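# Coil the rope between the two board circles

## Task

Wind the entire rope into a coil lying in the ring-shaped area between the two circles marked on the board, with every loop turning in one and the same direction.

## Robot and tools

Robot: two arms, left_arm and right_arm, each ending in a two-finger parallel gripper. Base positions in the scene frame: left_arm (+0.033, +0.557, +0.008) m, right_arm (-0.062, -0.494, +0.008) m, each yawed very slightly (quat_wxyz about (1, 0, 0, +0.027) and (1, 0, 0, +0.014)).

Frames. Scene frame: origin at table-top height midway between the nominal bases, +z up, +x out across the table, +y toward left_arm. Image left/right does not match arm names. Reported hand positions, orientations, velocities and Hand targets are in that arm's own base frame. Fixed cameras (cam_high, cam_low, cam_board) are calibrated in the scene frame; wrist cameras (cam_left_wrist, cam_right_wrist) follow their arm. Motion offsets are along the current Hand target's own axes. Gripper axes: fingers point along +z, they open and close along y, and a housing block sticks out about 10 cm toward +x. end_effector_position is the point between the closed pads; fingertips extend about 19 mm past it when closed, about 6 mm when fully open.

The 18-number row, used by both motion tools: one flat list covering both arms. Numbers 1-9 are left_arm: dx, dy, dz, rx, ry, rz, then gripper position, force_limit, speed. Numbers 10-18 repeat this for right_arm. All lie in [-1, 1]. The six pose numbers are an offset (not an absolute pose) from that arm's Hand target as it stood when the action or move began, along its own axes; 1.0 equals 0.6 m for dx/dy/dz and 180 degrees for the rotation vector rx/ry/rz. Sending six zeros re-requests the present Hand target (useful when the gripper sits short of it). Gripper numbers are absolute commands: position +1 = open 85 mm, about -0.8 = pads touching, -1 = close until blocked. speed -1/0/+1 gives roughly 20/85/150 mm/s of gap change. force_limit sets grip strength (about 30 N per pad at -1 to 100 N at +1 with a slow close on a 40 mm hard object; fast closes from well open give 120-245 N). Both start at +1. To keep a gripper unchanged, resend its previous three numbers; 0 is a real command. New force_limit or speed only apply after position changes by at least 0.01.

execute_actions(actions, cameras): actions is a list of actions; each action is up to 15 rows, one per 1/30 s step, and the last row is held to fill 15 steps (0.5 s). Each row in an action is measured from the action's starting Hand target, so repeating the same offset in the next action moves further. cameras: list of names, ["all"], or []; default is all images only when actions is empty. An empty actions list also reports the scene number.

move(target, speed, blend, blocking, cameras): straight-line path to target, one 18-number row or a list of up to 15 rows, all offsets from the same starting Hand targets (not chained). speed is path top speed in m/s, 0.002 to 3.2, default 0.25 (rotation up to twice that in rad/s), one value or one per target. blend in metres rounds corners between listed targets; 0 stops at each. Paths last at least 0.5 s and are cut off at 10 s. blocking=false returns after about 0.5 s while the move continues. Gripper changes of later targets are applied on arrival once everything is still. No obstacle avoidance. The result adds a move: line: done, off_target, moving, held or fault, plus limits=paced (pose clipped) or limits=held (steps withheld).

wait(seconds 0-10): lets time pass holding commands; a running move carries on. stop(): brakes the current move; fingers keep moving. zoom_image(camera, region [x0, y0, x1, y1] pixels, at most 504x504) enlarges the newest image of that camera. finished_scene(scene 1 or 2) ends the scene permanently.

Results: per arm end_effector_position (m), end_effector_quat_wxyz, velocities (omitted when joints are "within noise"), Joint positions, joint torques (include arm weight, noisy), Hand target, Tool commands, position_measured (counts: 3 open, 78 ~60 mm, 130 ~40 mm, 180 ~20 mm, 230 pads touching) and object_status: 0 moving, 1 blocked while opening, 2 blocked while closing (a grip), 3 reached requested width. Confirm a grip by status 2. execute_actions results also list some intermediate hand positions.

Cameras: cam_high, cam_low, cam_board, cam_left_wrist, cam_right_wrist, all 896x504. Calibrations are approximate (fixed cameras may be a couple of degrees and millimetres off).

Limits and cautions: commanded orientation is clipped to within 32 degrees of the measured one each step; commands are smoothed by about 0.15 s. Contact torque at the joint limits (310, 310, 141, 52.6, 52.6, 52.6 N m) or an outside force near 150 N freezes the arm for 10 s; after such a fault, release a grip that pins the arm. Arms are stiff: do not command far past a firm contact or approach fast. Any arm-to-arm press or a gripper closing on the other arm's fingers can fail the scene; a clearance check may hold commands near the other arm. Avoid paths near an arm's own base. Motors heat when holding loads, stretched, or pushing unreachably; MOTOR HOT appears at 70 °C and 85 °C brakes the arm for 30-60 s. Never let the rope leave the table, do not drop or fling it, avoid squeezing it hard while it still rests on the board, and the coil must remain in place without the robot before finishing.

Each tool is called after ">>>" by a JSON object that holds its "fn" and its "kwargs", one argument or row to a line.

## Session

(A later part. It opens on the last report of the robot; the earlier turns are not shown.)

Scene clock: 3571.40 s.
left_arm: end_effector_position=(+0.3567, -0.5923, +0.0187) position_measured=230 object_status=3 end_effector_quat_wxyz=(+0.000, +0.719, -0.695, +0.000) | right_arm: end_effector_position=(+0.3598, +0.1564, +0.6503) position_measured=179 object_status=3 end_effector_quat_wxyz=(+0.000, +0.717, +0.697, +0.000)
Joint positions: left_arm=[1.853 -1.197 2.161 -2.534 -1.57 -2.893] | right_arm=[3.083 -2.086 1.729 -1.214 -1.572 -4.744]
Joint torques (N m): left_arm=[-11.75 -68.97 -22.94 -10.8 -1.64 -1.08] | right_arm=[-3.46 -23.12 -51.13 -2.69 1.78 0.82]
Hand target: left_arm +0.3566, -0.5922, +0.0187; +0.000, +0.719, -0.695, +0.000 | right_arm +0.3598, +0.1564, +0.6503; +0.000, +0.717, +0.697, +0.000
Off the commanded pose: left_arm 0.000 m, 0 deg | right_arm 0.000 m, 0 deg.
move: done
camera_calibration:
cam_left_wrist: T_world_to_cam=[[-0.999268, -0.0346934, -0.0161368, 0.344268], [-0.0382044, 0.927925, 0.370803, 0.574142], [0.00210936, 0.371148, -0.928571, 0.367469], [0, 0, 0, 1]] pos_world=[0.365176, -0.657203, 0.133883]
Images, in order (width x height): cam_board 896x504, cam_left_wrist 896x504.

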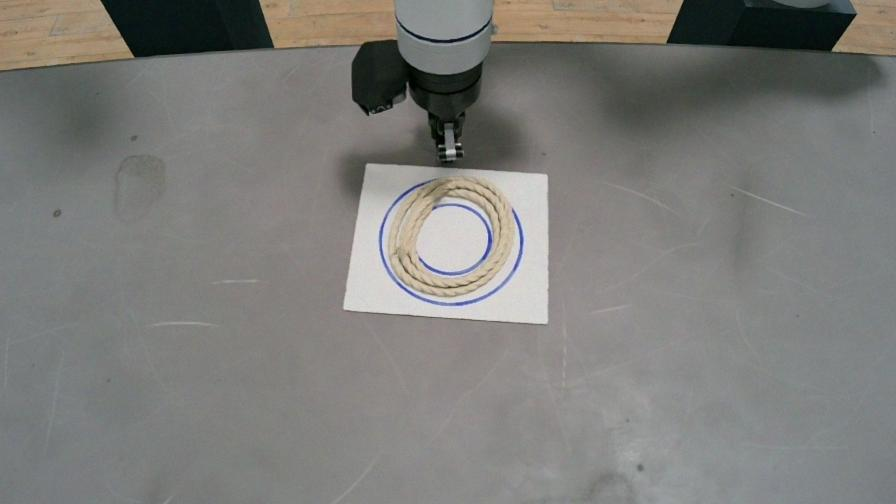

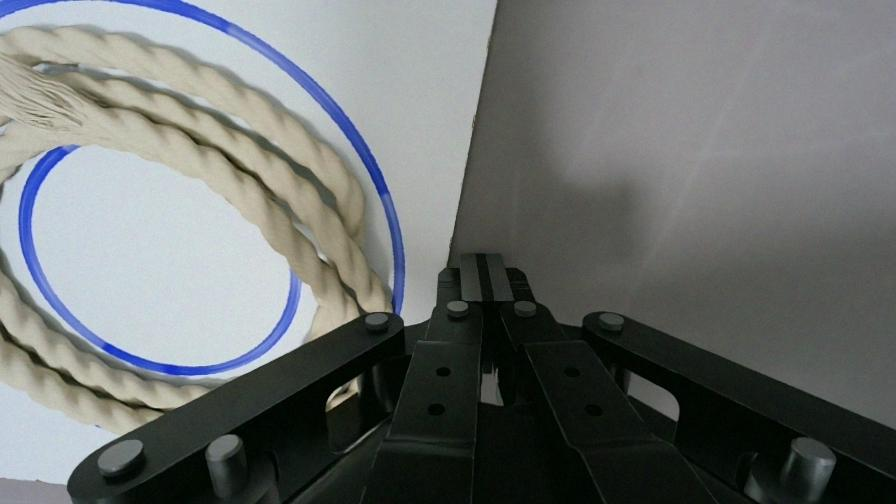

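>>> {"fn": "move", "kwargs": {
  "target": [
    [0,0,-0.12, 0,0,0, -1,-1,-1, 0,0,0,0,0,0,-0.4,-1,-1],
    [0.0034,-0.1434,-0.3355, 0,0,-0.472, -1,-1,-1, 0,0,0,0,0,0,-0.4,-1,-1]
  ],
  "speed": [0.1,0.16],
  "blend": [0.01,0],
  "cameras": ["cam_left_wrist"]
}}

>>> {"fn": "zoom_image", "kwargs": {
  "camera": "cam_left_wrist",
  "region": [290, 0, 610, 290]
}}

Scene clock: 3602.70 s.
left_arm: end_effector_position=(+0.4425, -0.5915, +0.2201) position_measured=230 object_status=3 end_effector_quat_wxyz=(+0.000, +1.000, -0.027, +0.000) | right_arm: end_effector_position=(+0.3598, +0.1564, +0.6503) position_measured=179 object_status=3 end_effector_quat_wxyz=(+0.000, +0.717, +0.697, +0.000)
Joint positions: left_arm=[1.97 -1.386 1.938 -2.123 -1.57 -4.258] | right_arm=[3.083 -2.086 1.729 -1.214 -1.572 -4.744]
Joint torques (N m): left_arm=[6.84 -68.42 -51.39 -1.86 1.64 -1.41] | right_arm=[-3.8 -21.34 -50.39 -2.55 1.78 0.43]
Hand target: left_arm +0.4425, -0.5915, +0.2201; +0.000, +1.000, -0.027, +0.000 | right_arm +0.3598, +0.1564, +0.6503; +0.000, +0.717, +0.697, +0.000
Off the commanded pose: left_arm 0.000 m, 0 deg | right_arm 0.000 m, 0 deg.
move: done
camera_calibration:
cam_left_wrist: T_world_to_cam=[[-0.0534286, -0.998441, -0.0161286, -0.555403], [-0.928135, 0.0436948, 0.36967, 0.373052], [-0.368389, 0.0347205, -0.929023, 0.518988], [0, 0, 0, 1]] pos_world=[0.507757, -0.588858, 0.335288]
Images, in order (width x height): cam_left_wrist 896x504.

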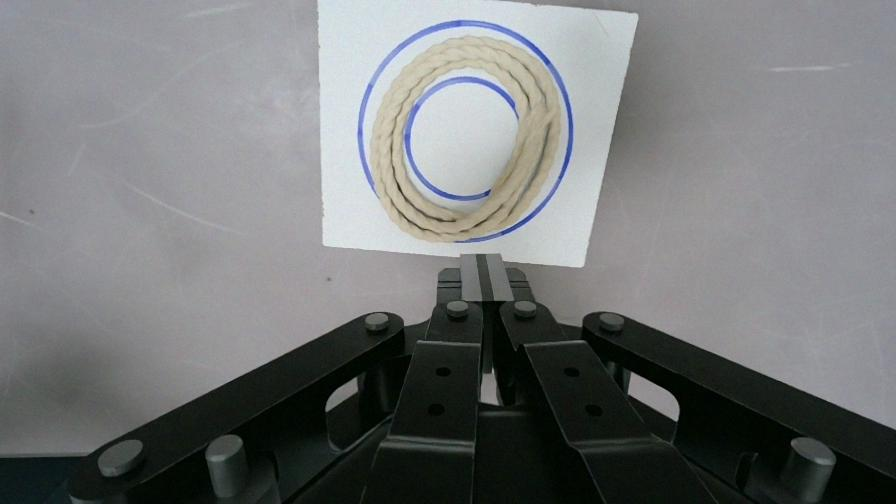

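Scaled by 1.575.

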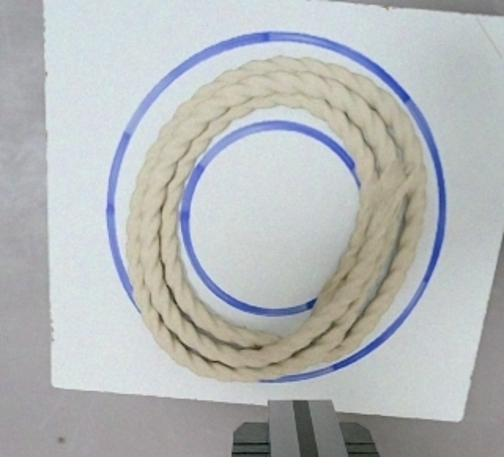

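>>> {"fn": "move", "kwargs": {
  "target": [
    [0.0262,0.0225,0.2668, 0,0,0.1111, -1,-1,-1, 0,0,0,0,0,0,-0.4,-1,-1],
    [0.0262,0.0225,0.3377, 0,0,0.1111, -1,-1,-1, 0,0,0,0,0,0,-0.4,-1,-1],
    [0.0122,0.0608,0.3377, 0,0,0.1111, -1,-1,-1, 0,0,0,0,0,0,-0.4,-1,-1],
    [0.0217,0.0350,0.3377, 0,0,0.1111, -1,-1,-1, 0,0,0,0,0,0,-0.4,-1,-1]
  ],
  "speed": [0.16,0.06,0.02,0.05],
  "blend": [0.01,0.002,0,0],
  "cameras": ["cam_left_wrist"]
}}

>>> {"fn": "zoom_image", "kwargs": {
  "camera": "cam_left_wrist",
  "region": [250, 0, 700, 330]
}}

Scene clock: 3637.13 s.
left_arm: end_effector_position=(+0.4544, -0.6133, +0.0174) position_measured=230 object_status=3 end_effector_quat_wxyz=(+0.000, +0.980, -0.201, +0.000) | right_arm: end_effector_position=(+0.3598, +0.1564, +0.6503) position_measured=179 object_status=3 end_effector_quat_wxyz=(+0.000, +0.717, +0.697, +0.000)
Joint positions: left_arm=[1.973 -1.112 2.018 -2.476 -1.57 -3.906] | right_arm=[3.083 -2.086 1.729 -1.214 -1.572 -4.744]
Joint torques (N m): left_arm=[7.21 -79.07 -28.09 -10.15 -0.15 2.28] | right_arm=[-4.09 -20.34 -50.87 -2.77 1.74 0.71]
Hand target: left_arm +0.4545, -0.6131, +0.0175; +0.000, +0.980, -0.201, +0.000 | right_arm +0.3598, +0.1564, +0.6503; +0.000, +0.717, +0.697, +0.000
Off the commanded pose: left_arm 0.000 m, 0 deg | right_arm 0.000 m, 0 deg.
move: done
camera_calibration:
cam_left_wrist: T_world_to_cam=[[-0.391513, -0.920027, -0.0163403, -0.377972], [-0.857201, 0.358207, 0.369991, 0.620552], [-0.334549, 0.158863, -0.928892, 0.39656], [0, 0, 0, 1]] pos_world=[0.516626, -0.633029, 0.132586]
Images, in order (width x height): cam_left_wrist 896x504.

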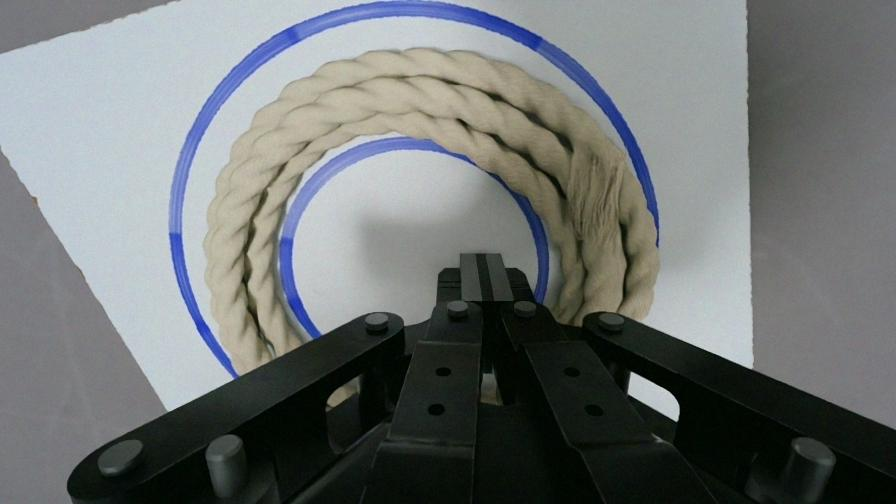

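Scaled by 1.120.

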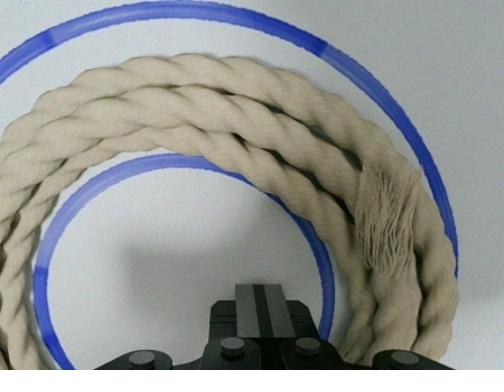

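>>> {"fn": "move", "kwargs": {
  "target": [
    [0,0,-0.1042, 0,0,0, -1,-1,-1, 0,0,0,0,0,0,-0.4,-1,-1],
    [-0.1732,-0.1017,-0.1042, 0,0,-0.3889, -1,-1,-1, 0,0,0,0,0,0,-0.4,-1,-1],
    [-0.1732,-0.1017,-0.002, 0,0,-0.3889, -1,-1,-1, 0,0,0,0,0,0,-0.4,-1,-1],
    [-0.1318,-0.0867,-0.002, 0,0,-0.3889, -1,-1,-1, 0,0,0,0,0,0,-0.4,-1,-1]
  ],
  "speed": [0.1,0.2,0.08,0.02],
  "blend": [0.01,0.005,0.002,0],
  "cameras": ["cam_left_wrist","cam_board"]
}}

>>> {"fn": "zoom_image", "kwargs": {
  "camera": "cam_board",
  "region": [373, 165, 528, 310]
}}

Scene clock: 3660.20 s.
left_arm: end_effector_position=(+0.4021, -0.5341, +0.0187) position_measured=230 object_status=3 end_effector_quat_wxyz=(+0.000, +0.918, +0.398, +0.000) | right_arm: end_effector_position=(+0.3598, +0.1564, +0.6503) position_measured=179 object_status=3 end_effector_quat_wxyz=(+0.000, +0.717, +0.697, +0.000)
Joint positions: left_arm=[1.947 -1.223 2.205 -2.552 -1.57 -5.154] | right_arm=[3.083 -2.086 1.729 -1.214 -1.572 -4.744]
Joint torques (N m): left_arm=[9.74 -44.04 -33.73 -0.94 1.66 2.09] | right_arm=[-6.07 -22.05 -51.54 -2.93 1.69 1.04]
Hand target: left_arm +0.4022, -0.5342, +0.0187; +0.000, +0.918, +0.398, +0.000 | right_arm +0.3598, +0.1564, +0.6503; +0.000, +0.717, +0.697, +0.000
Off the commanded pose: left_arm 0.000 m, 0 deg | right_arm 0.000 m, 0 deg.
move: done
camera_calibration:
cam_left_wrist: T_world_to_cam=[[0.730657, -0.682571, -0.015403, -0.650031], [-0.63018, -0.682912, 0.369464, -0.100348], [-0.262704, -0.260244, -0.929118, 0.114978], [0, 0, 0, 1]] pos_world=[0.441917, -0.482299, 0.133891]
Images, in order (width x height): cam_board 896x504, cam_left_wrist 896x504.

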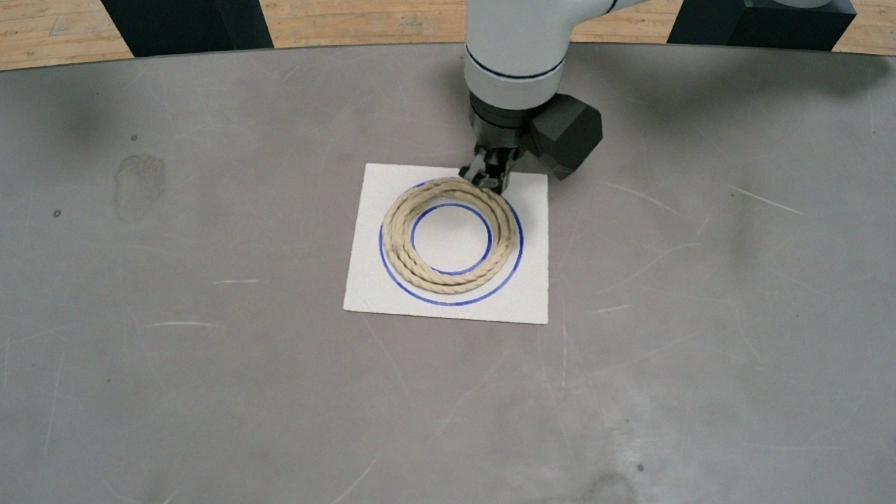

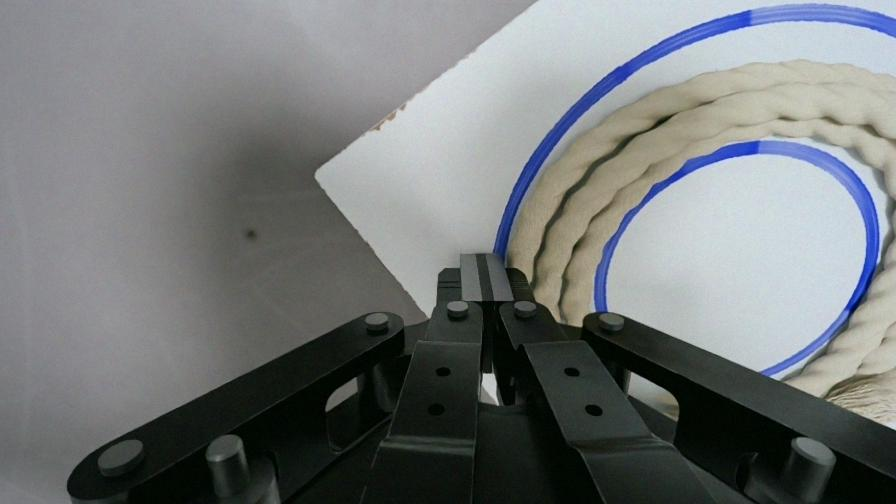

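Scaled by 3.252.

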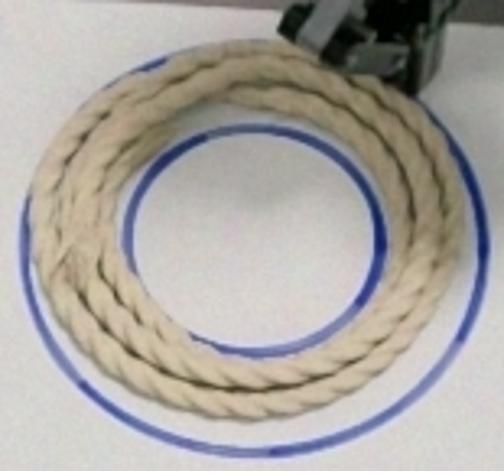

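>>> {"fn": "move", "kwargs": {
  "target": [
    [0,-0.03,0, 0,0,0, -1,-1,-1, 0,0,0,0,0,0,-0.4,-1,-1],
    [0,-0.03,-0.12, 0,0,0, -1,-1,-1, 0,0,0,0,0,0,-0.4,-1,-1],
    [-0.0189,0.1149,-0.3355, 0,0,0.2778, -1,-1,-1, 0,0,0,0,0,0,-0.4,-1,-1]
  ],
  "speed": [0.05,0.1,0.16],
  "blend": [0.004,0.01,0],
  "cameras": ["cam_left_wrist"]
}}

>>> {"fn": "zoom_image", "kwargs": {
  "camera": "cam_left_wrist",
  "region": [330, 0, 600, 260]
}}

Scene clock: 3675.03 s.
left_arm: end_effector_position=(+0.4446, -0.5897, +0.2199) position_measured=230 object_status=3 end_effector_quat_wxyz=(+0.000, +1.000, -0.027, +0.000) | right_arm: end_effector_position=(+0.3598, +0.1564, +0.6503) position_measured=179 object_status=3 end_effector_quat_wxyz=(+0.000, +0.717, +0.697, +0.000)
Joint positions: left_arm=[1.974 -1.386 1.939 -2.123 -1.57 -4.255] | right_arm=[3.083 -2.086 1.729 -1.214 -1.572 -4.744]
Joint torques (N m): left_arm=[7.98 -45.73 -51.21 -1.62 -1.49 1.63] | right_arm=[-6.18 -22.34 -50.2 -2.93 1.29 0.54]
Hand target: left_arm +0.4446, -0.5897, +0.2200; +0.000, +1.000, -0.027, +0.000 | right_arm +0.3598, +0.1564, +0.6503; +0.000, +0.717, +0.697, +0.000
Off the commanded pose: left_arm 0.000 m, 0 deg | right_arm 0.000 m, 0 deg.
move: done
camera_calibration:
cam_left_wrist: T_world_to_cam=[[-0.0531136, -0.998458, -0.0161415, -0.553562], [-0.928152, 0.0433975, 0.369662, 0.374829], [-0.368392, 0.0346159, -0.929026, 0.519451], [0, 0, 0, 1]] pos_world=[0.509858, -0.586957, 0.335088]
Images, in order (width x height): cam_left_wrist 896x504.

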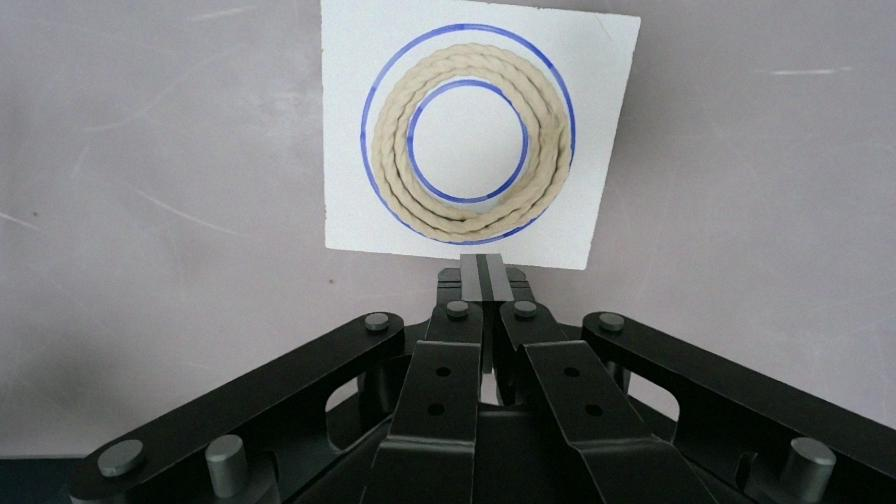

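Scaled by 1.867.

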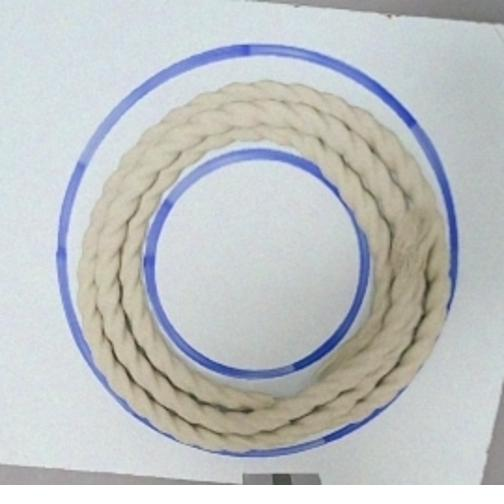

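>>> {"fn": "move", "kwargs": {
  "target": [
    [-0.1443,0.0873,0.2667, 0,0,-0.1389, 0.47,-1,0, 0,0,0,0,0,0,-0.4,-1,-1],
    [-0.1443,0.0873,0.3442, 0,0,-0.1389, 0.47,-1,0, 0,0,0,0,0,0,-0.4,-1,-1],
    [-0.0953,0.0645,0.3442, 0,0,-0.1389, 0.47,-1,0, 0,0,0,0,0,0,-0.4,-1,-1]
  ],
  "speed": [0.12,0.05,0.02],
  "blend": [0.005,0,0],
  "cameras": ["cam_left_wrist","cam_board","cam_low"]
}}

>>> {"fn": "zoom_image", "kwargs": {
  "camera": "cam_low",
  "region": [370, 200, 530, 300]
}}

>>> {"fn": "zoom_image", "kwargs": {
  "camera": "cam_board",
  "region": [373, 165, 528, 310]
}}

Scene clock: 3732.87 s.
left_arm: end_effector_position=(+0.3854, -0.6252, +0.0134) position_measured=70 object_status=3 end_effector_quat_wxyz=(+0.000, +0.982, +0.190, +0.000) | right_arm: end_effector_position=(+0.3598, +0.1564, +0.6503) position_measured=179 object_status=3 end_effector_quat_wxyz=(+0.000, +0.717, +0.697, +0.000)
Joint positions: left_arm=[1.879 -1.139 2.078 -2.509 -1.57 -4.786] | right_arm=[3.083 -2.086 1.729 -1.214 -1.572 -4.744]
Joint torques (N m): left_arm=[7.44 -53.72 -37.89 -1.58 1.23 1.44] | right_arm=[-4.37 -20.76 -50.78 -2.77 1.3 0.73]
Hand target: left_arm +0.3855, -0.6251, +0.0134; +0.000, +0.982, +0.190, +0.000 | right_arm +0.3598, +0.1564, +0.6503; +0.000, +0.717, +0.697, +0.000
Off the commanded pose: left_arm 0.000 m, 0 deg | right_arm 0.000 m, 0 deg.
move: done
camera_calibration:
cam_left_wrist: T_world_to_cam=[[0.373761, -0.92739, -0.0158017, -0.715602], [-0.859666, -0.352762, 0.369504, 0.123691], [-0.348249, -0.124522, -0.929095, 0.199766], [0, 0, 0, 1]] pos_world=[0.443365, -0.595134, 0.128589]
Images, in order (width x height): cam_low 896x504, cam_board 896x504, cam_left_wrist 896x504.

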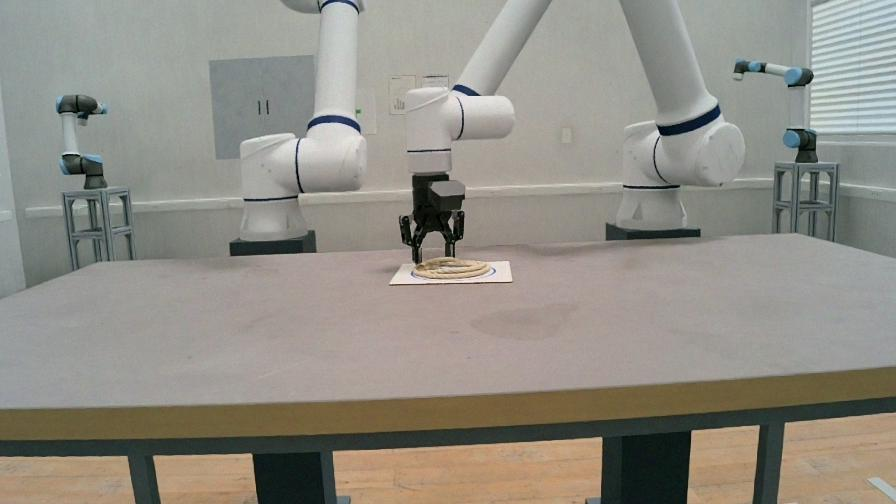

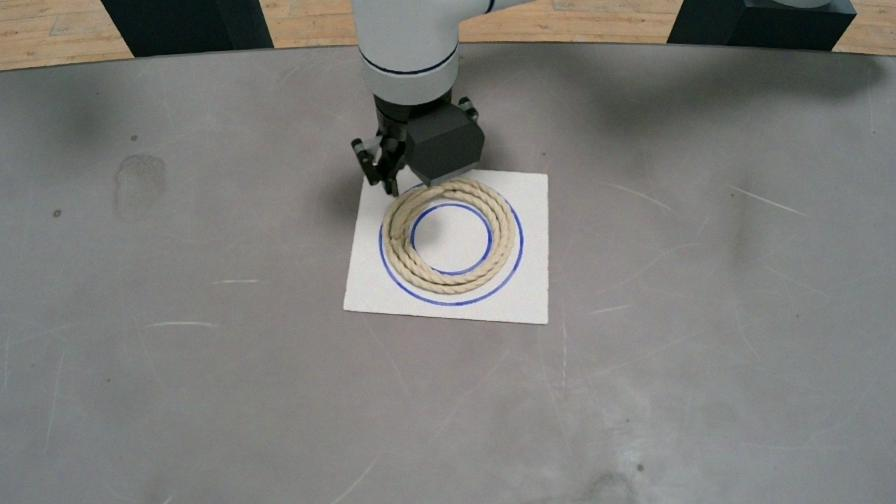

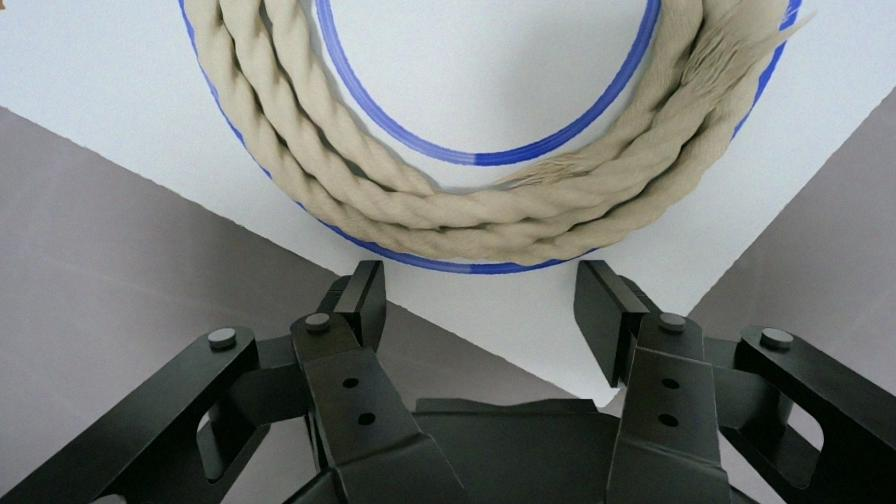

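Scaled by 3.150.

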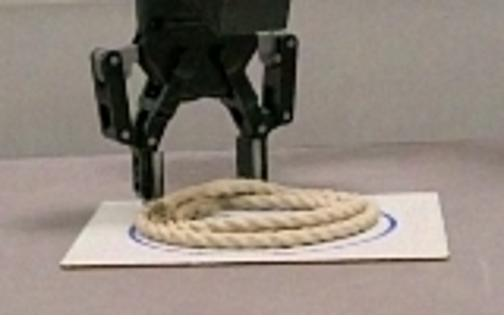

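Scaled by 3.252.

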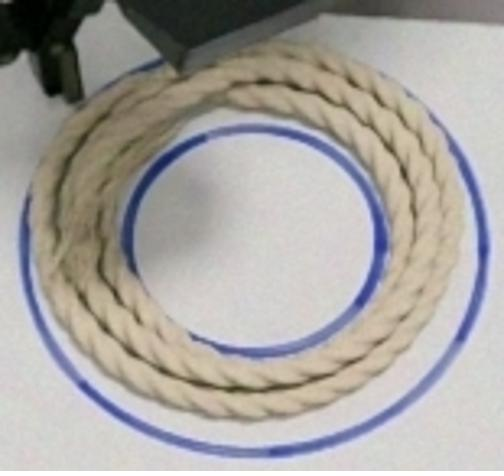

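>>> {"fn": "move", "kwargs": {
  "target": [0.015,0,0, 0,0,0, 0.47,-1,0, 0,0,0,0,0,0,-0.4,-1,-1],
  "speed": 0.015,
  "cameras": ["cam_left_wrist","cam_low"]
}}

>>> {"fn": "zoom_image", "kwargs": {
  "camera": "cam_low",
  "region": [370, 200, 530, 300]
}}

Scene clock: 3744.57 s.
left_arm: end_effector_position=(+0.3938, -0.6218, +0.0134) position_measured=70 object_status=3 end_effector_quat_wxyz=(+0.000, +0.982, +0.190, +0.000) | right_arm: end_effector_position=(+0.3598, +0.1564, +0.6503) position_measured=179 object_status=3 end_effector_quat_wxyz=(+0.000, +0.717, +0.697, +0.000)
Joint positions: left_arm=[1.891 -1.138 2.075 -2.507 -1.57 -4.773] | right_arm=[3.083 -2.086 1.729 -1.214 -1.572 -4.744]
Joint torques (N m): left_arm=[13.83 -54.6 -38.61 -1.53 0.1 2.04] | right_arm=[-6.07 -19.08 -49.88 -2.79 1.34 0.53]
Hand target: left_arm +0.3939, -0.6218, +0.0134; +0.000, +0.982, +0.190, +0.000 | right_arm +0.3598, +0.1564, +0.6503; +0.000, +0.717, +0.697, +0.000
Off the commanded pose: left_arm 0.000 m, 0 deg | right_arm 0.000 m, 0 deg.
move: done
camera_calibration:
cam_left_wrist: T_world_to_cam=[[0.373748, -0.927395, -0.0158366, -0.715581], [-0.859636, -0.352752, 0.369584, 0.132094], [-0.348337, -0.124518, -0.929062, 0.203152], [0, 0, 0, 1]] pos_world=[0.451765, -0.591734, 0.128589]
Images, in order (width x height): cam_low 896x504, cam_left_wrist 896x504.

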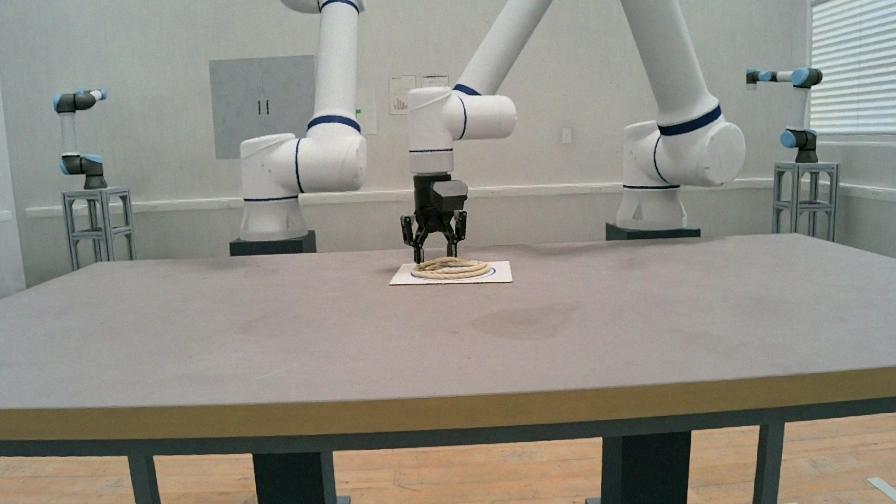

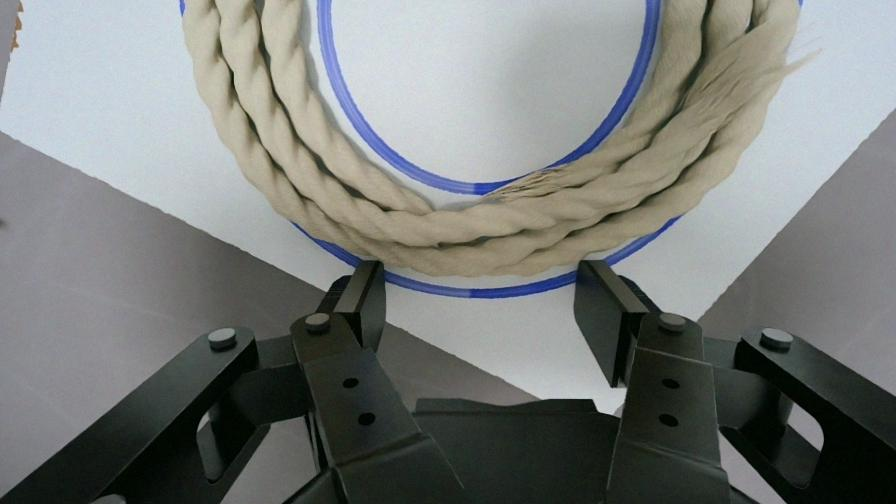

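Scaled by 3.150.

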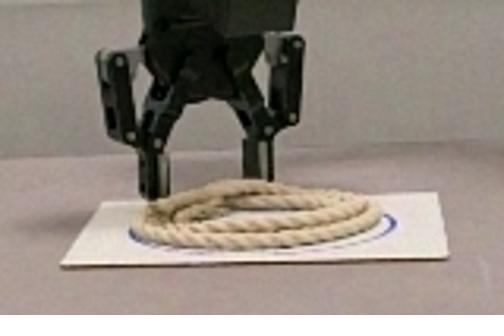

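>>> {"fn": "move", "kwargs": {
  "target": [
    [-0.03,0,0, 0,0,0, 0.47,-1,0, 0,0,0,0,0,0,-0.4,-1,-1],
    [-0.03,0,-0.1, 0,0,0, 0.47,-1,0, 0,0,0,0,0,0,-0.4,-1,-1],
    [0.1038,-0.0176,-0.3443, 0,0,0.1389, 0.47,-1,0, 0,0,0,0,0,0,-0.4,-1,-1]
  ],
  "speed": [0.05,0.1,0.16],
  "blend": [0.004,0.01,0],
  "cameras": ["cam_left_wrist"]
}}

>>> {"fn": "zoom_image", "kwargs": {
  "camera": "cam_left_wrist",
  "region": [330, 0, 600, 260]
}}

>>> {"fn": "zoom_image", "kwargs": {
  "camera": "cam_left_wrist",
  "region": [480, 60, 600, 190]
}}

Scene clock: 3760.33 s.
left_arm: end_effector_position=(+0.4476, -0.5889, +0.2199) position_measured=70 object_status=3 end_effector_quat_wxyz=(+0.000, +1.000, -0.027, +0.000) | right_arm: end_effector_position=(+0.3598, +0.1564, +0.6503) position_measured=179 object_status=3 end_effector_quat_wxyz=(+0.000, +0.717, +0.697, +0.000)
Joint positions: left_arm=[1.978 -1.384 1.937 -2.123 -1.57 -4.251] | right_arm=[3.083 -2.086 1.729 -1.214 -1.572 -4.744]
Joint torques (N m): left_arm=[8.53 -69.01 -50.27 -1.41 -1.42 2.09] | right_arm=[-4.78 -20.28 -49.76 -2.28 1.51 1.05]
Hand target: left_arm +0.4476, -0.5889, +0.2200; +0.000, +1.000, -0.027, +0.000 | right_arm +0.3598, +0.1564, +0.6503; +0.000, +0.717, +0.697, +0.000
Off the commanded pose: left_arm 0.000 m, 0 deg | right_arm 0.000 m, 0 deg.
move: done
camera_calibration:
cam_left_wrist: T_world_to_cam=[[-0.0531136, -0.998458, -0.0161415, -0.552602], [-0.928152, 0.0433975, 0.369662, 0.377542], [-0.368392, 0.0346159, -0.929026, 0.520621], [0, 0, 0, 1]] pos_world=[0.512858, -0.586157, 0.335188]
Images, in order (width x height): cam_left_wrist 896x504.

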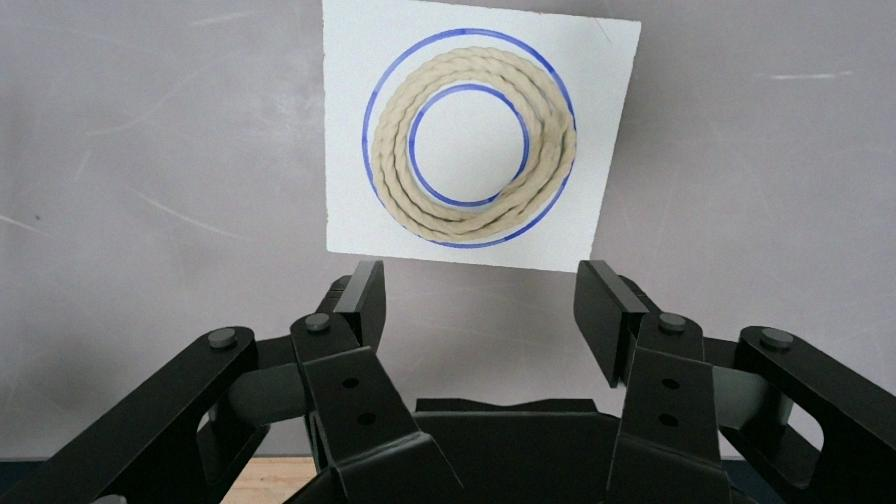

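Scaled by 1.867.

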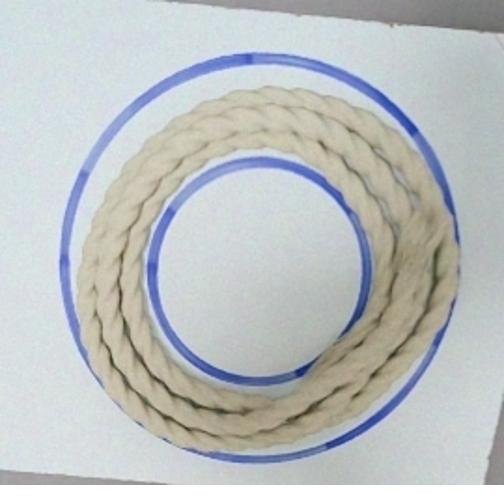

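Scaled by 3.877.

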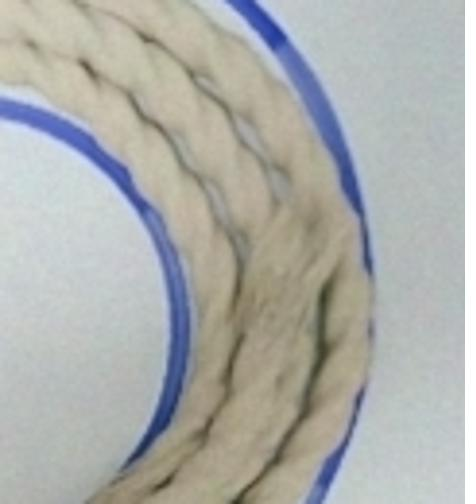

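>>> {"fn": "move", "kwargs": {
  "target": [
    [0.0372,0.1903,0.2667, 0,0,-0.0222, -1,-1,0, 0,0,0,0,0,0,-0.4,-1,-1],
    [0.0372,0.1903,0.3355, 0,0,-0.0222, -1,-1,0, 0,0,0,0,0,0,-0.4,-1,-1],
    [0.0343,0.1500,0.3355, 0,0,-0.0222, -1,-1,0, 0,0,0,0,0,0,-0.4,-1,-1]
  ],
  "speed": [0.12,0.06,0.018],
  "blend": [0.008,0.002,0],
  "cameras": ["cam_left_wrist"]
}}

>>> {"fn": "zoom_image", "kwargs": {
  "camera": "cam_left_wrist",
  "region": [200, 0, 620, 320]
}}

Scene clock: 3788.80 s.
left_arm: end_effector_position=(+0.4634, -0.6799, +0.0187) position_measured=232 object_status=3 end_effector_quat_wxyz=(+0.000, +1.000, +0.008, +0.000) | right_arm: end_effector_position=(+0.3598, +0.1564, +0.6503) position_measured=179 object_status=3 end_effector_quat_wxyz=(+0.000, +0.717, +0.697, +0.000)
Joint positions: left_arm=[1.951 -1.046 1.895 -2.42 -1.57 -4.347] | right_arm=[3.083 -2.086 1.729 -1.214 -1.572 -4.744]
Joint torques (N m): left_arm=[8.9 -85.29 -27.91 -10.61 0.11 1.96] | right_arm=[-5.8 -19.38 -51.07 -2.89 1.73 0.66]
Hand target: left_arm +0.4634, -0.6798, +0.0187; +0.000, +1.000, +0.008, +0.000 | right_arm +0.3598, +0.1564, +0.6503; +0.000, +0.717, +0.697, +0.000
Off the commanded pose: left_arm 0.000 m, 0 deg | right_arm 0.000 m, 0 deg.
move: done
camera_calibration:
cam_left_wrist: T_world_to_cam=[[0.0164231, -0.999735, -0.0161004, -0.678937], [-0.928902, -0.0212136, 0.369718, 0.426928], [-0.369962, 0.00888377, -0.929004, 0.325792], [0, 0, 0, 1]] pos_world=[0.528255, -0.672595, 0.133888]
Images, in order (width x height): cam_left_wrist 896x504.

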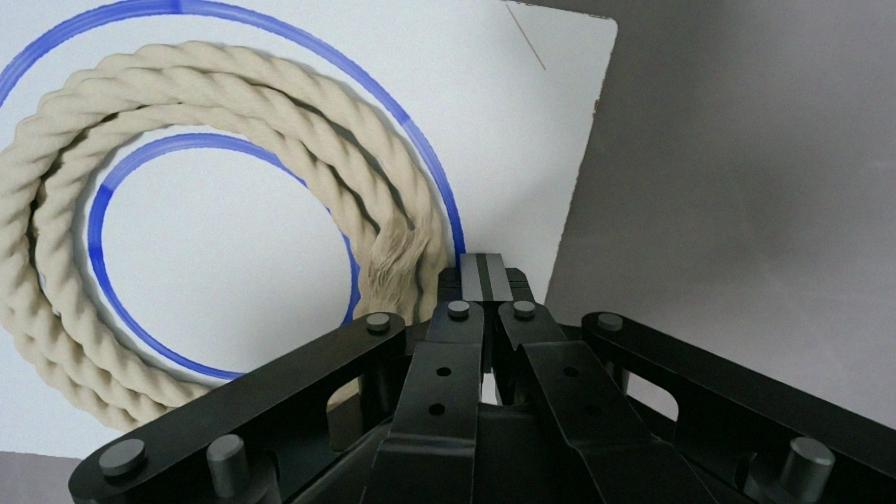

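Scaled by 1.200.

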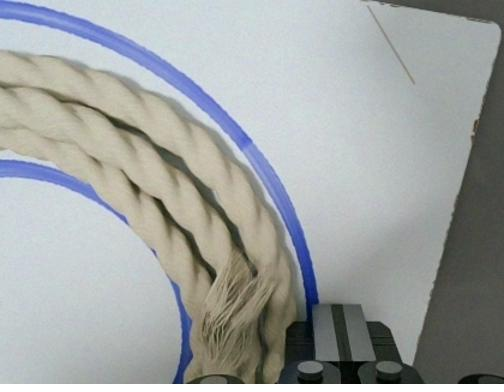

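>>> {"fn": "move", "kwargs": {
  "target": [
    [0,0.0333,0, 0,0,0, -1,-1,0, 0,0,0,0,0,0,-0.4,-1,-1],
    [0,0.0333,-0.0855, 0,0,0, -1,-1,0, 0,0,0,0,0,0,-0.4,-1,-1],
    [-0.0153,-0.1200,-0.0855, 0,0,0.1778, -1,-1,0, 0,0,0,0,0,0,-0.4,-1,-1],
    [-0.0153,-0.1200,0.002, 0,0,0.1778, -1,-1,0, 0,0,0,0,0,0,-0.4,-1,-1],
    [-0.0321,-0.0931,0.002, 0,0,0.1778, -1,-1,0, 0,0,0,0,0,0,-0.4,-1,-1],
    [-0.0170,-0.1171,0.002, 0,0,0.1778, -1,-1,0, 0,0,0,0,0,0,-0.4,-1,-1]
  ],
  "speed": [0.05,0.1,0.15,0.06,0.018,0.05],
  "blend": [0.003,0.005,0.005,0.002,0,0],
  "cameras": ["cam_left_wrist"]
}}

Scene clock: 3817.93 s.
left_arm: end_effector_position=(+0.4520, -0.6098, +0.0175) position_measured=232 object_status=3 end_effector_quat_wxyz=(+0.000, +0.963, -0.268, +0.000) | right_arm: end_effector_position=(+0.3598, +0.1564, +0.6503) position_measured=179 object_status=3 end_effector_quat_wxyz=(+0.000, +0.717, +0.697, +0.000)
Joint positions: left_arm=[1.972 -1.117 2.027 -2.48 -1.57 -3.767] | right_arm=[3.083 -2.086 1.729 -1.214 -1.572 -4.744]
Joint torques (N m): left_arm=[12.59 -77.51 -25.94 -10.81 0.35 1.64] | right_arm=[-4.19 -18.24 -49.71 -3.11 1.16 0.98]
Hand target: left_arm +0.4521, -0.6097, +0.0175; +0.000, +0.963, -0.268, +0.000 | right_arm +0.3598, +0.1564, +0.6503; +0.000, +0.717, +0.697, +0.000
Off the commanded pose: left_arm 0.000 m, 0 deg | right_arm 0.000 m, 0 deg.
move: done
camera_calibration:
cam_left_wrist: T_world_to_cam=[[-0.51588, -0.856505, -0.0163431, -0.280807], [-0.798892, 0.474117, 0.370113, 0.661626], [-0.309255, 0.20399, -0.928843, 0.411427], [0, 0, 0, 1]] pos_world=[0.510941, -0.638128, 0.132685]
Images, in order (width x height): cam_left_wrist 896x504.

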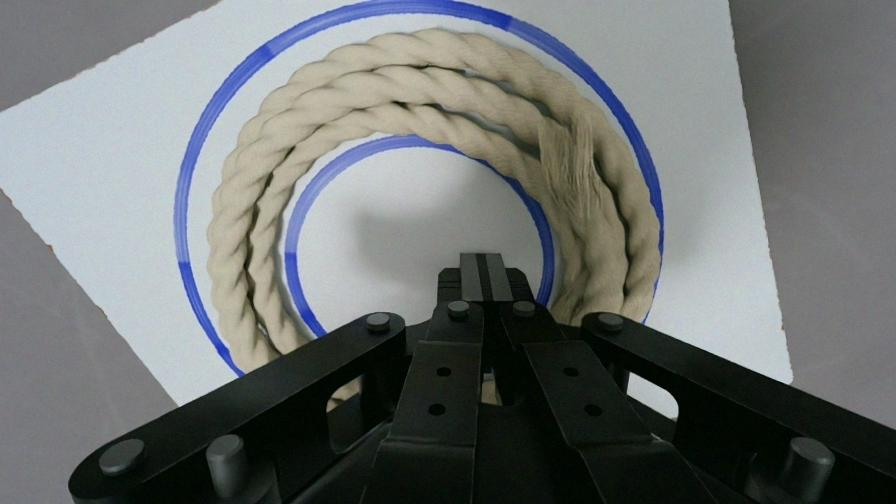

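>>> {"fn": "move", "kwargs": {
  "target": [
    [0.0297,-0.0183,0, 0,0,-0.35, -1,-1,0, 0,0,0,0,0,0,-0.4,-1,-1],
    [0.0550,-0.0053,0, 0,0,-0.35, -1,-1,0, 0,0,0,0,0,0,-0.4,-1,-1],
    [0.0297,-0.0183,0, 0,0,-0.35, -1,-1,0, 0,0,0,0,0,0,-0.4,-1,-1],
    [0.0297,-0.0183,-0.0875, 0,0,-0.35, -1,-1,0, 0,0,0,0,0,0,-0.4,-1,-1],
    [-0.0267,-0.0268,-0.3375, 0,0,-0.1556, -1,-1,0, 0,0,0,0,0,0,-0.4,-1,-1]
  ],
  "speed": [0.2,0.018,0.05,0.1,0.2],
  "blend": [0.001,0,0.002,0.01,0],
  "cameras": ["cam_left_wrist"]
}}

>>> {"fn": "zoom_image", "kwargs": {
  "camera": "cam_left_wrist",
  "region": [330, 0, 600, 260]
}}

>>> {"fn": "zoom_image", "kwargs": {
  "camera": "cam_left_wrist",
  "region": [480, 60, 600, 190]
}}

Scene clock: 3844.93 s.
left_arm: end_effector_position=(+0.4466, -0.5877, +0.2200) position_measured=232 object_status=3 end_effector_quat_wxyz=(+0.000, +1.000, -0.027, +0.000) | right_arm: end_effector_position=(+0.3598, +0.1564, +0.6503) position_measured=179 object_status=3 end_effector_quat_wxyz=(+0.000, +0.717, +0.697, +0.000)
Joint positions: left_arm=[1.977 -1.387 1.94 -2.123 -1.57 -4.251] | right_arm=[3.083 -2.086 1.729 -1.214 -1.572 -4.744]
Joint torques (N m): left_arm=[-9.88 -68.04 -51.01 -2.22 -1.56 2.82] | right_arm=[-6.43 -19.23 -50 -2.63 1.24 0.93]
Hand target: left_arm +0.4466, -0.5877, +0.2200; +0.000, +1.000, -0.027, +0.000 | right_arm +0.3598, +0.1564, +0.6503; +0.000, +0.717, +0.697, +0.000
Off the commanded pose: left_arm 0.000 m, 0 deg | right_arm 0.000 m, 0 deg.
move: done
camera_calibration:
cam_left_wrist: T_world_to_cam=[[-0.0530204, -0.998462, -0.0161769, -0.551595], [-0.928157, 0.0432979, 0.369661, 0.376511], [-0.368392, 0.0346143, -0.929026, 0.520214], [0, 0, 0, 1]] pos_world=[0.511859, -0.585056, 0.335188]
Images, in order (width x height): cam_left_wrist 896x504.

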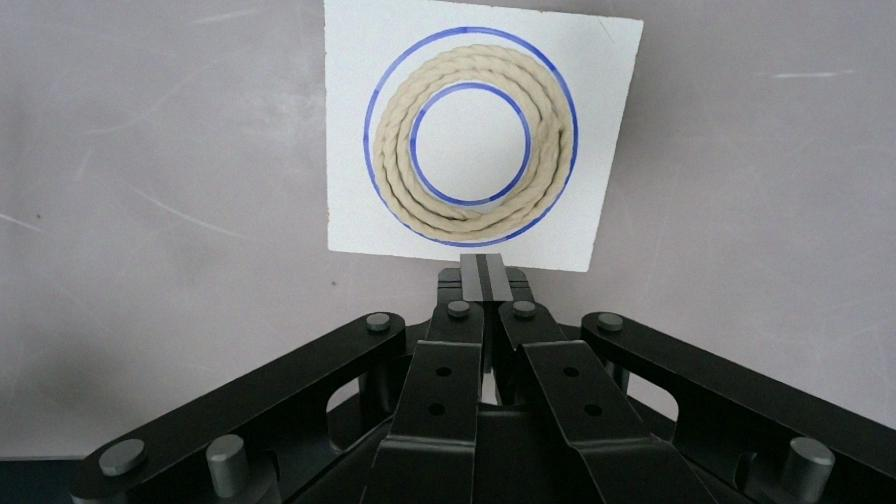

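Scaled by 1.867.

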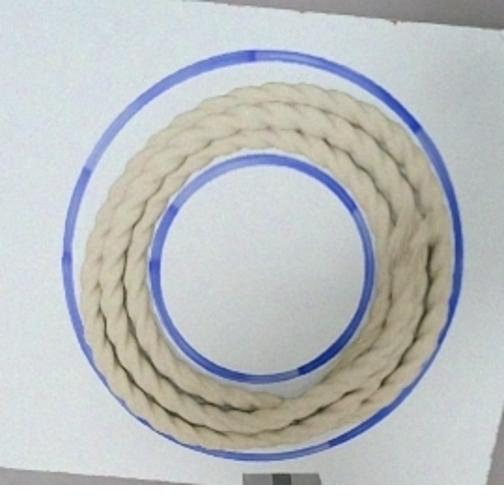

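Scaled by 3.877.

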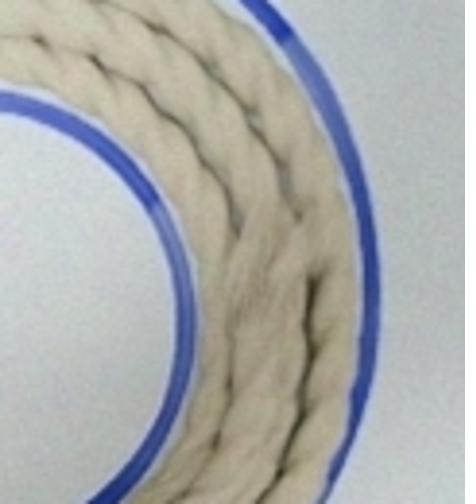

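>>> {"fn": "zoom_image", "kwargs": {
  "camera": "cam_left_wrist",
  "region": [360, 130, 480, 255]
}}

>>> {"fn": "zoom_image", "kwargs": {
  "camera": "cam_left_wrist",
  "region": [470, 140, 590, 255]
}}

Scaled by 4.032.

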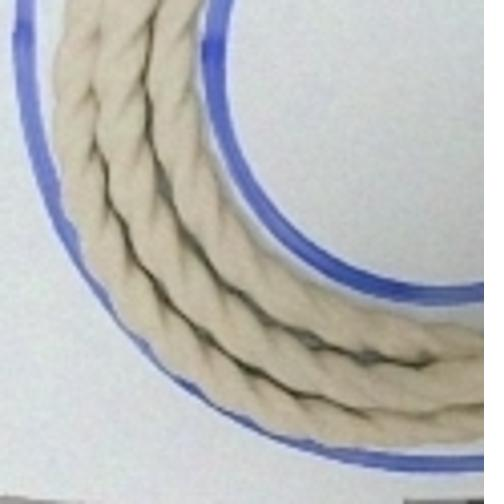

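Scaled by 4.200.

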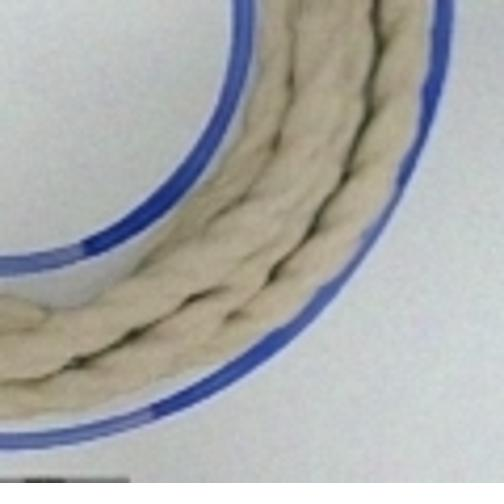

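>>> {"fn": "finished_scene", "kwargs": {
  "scene": 2
}}

The scene is finished: the task was done.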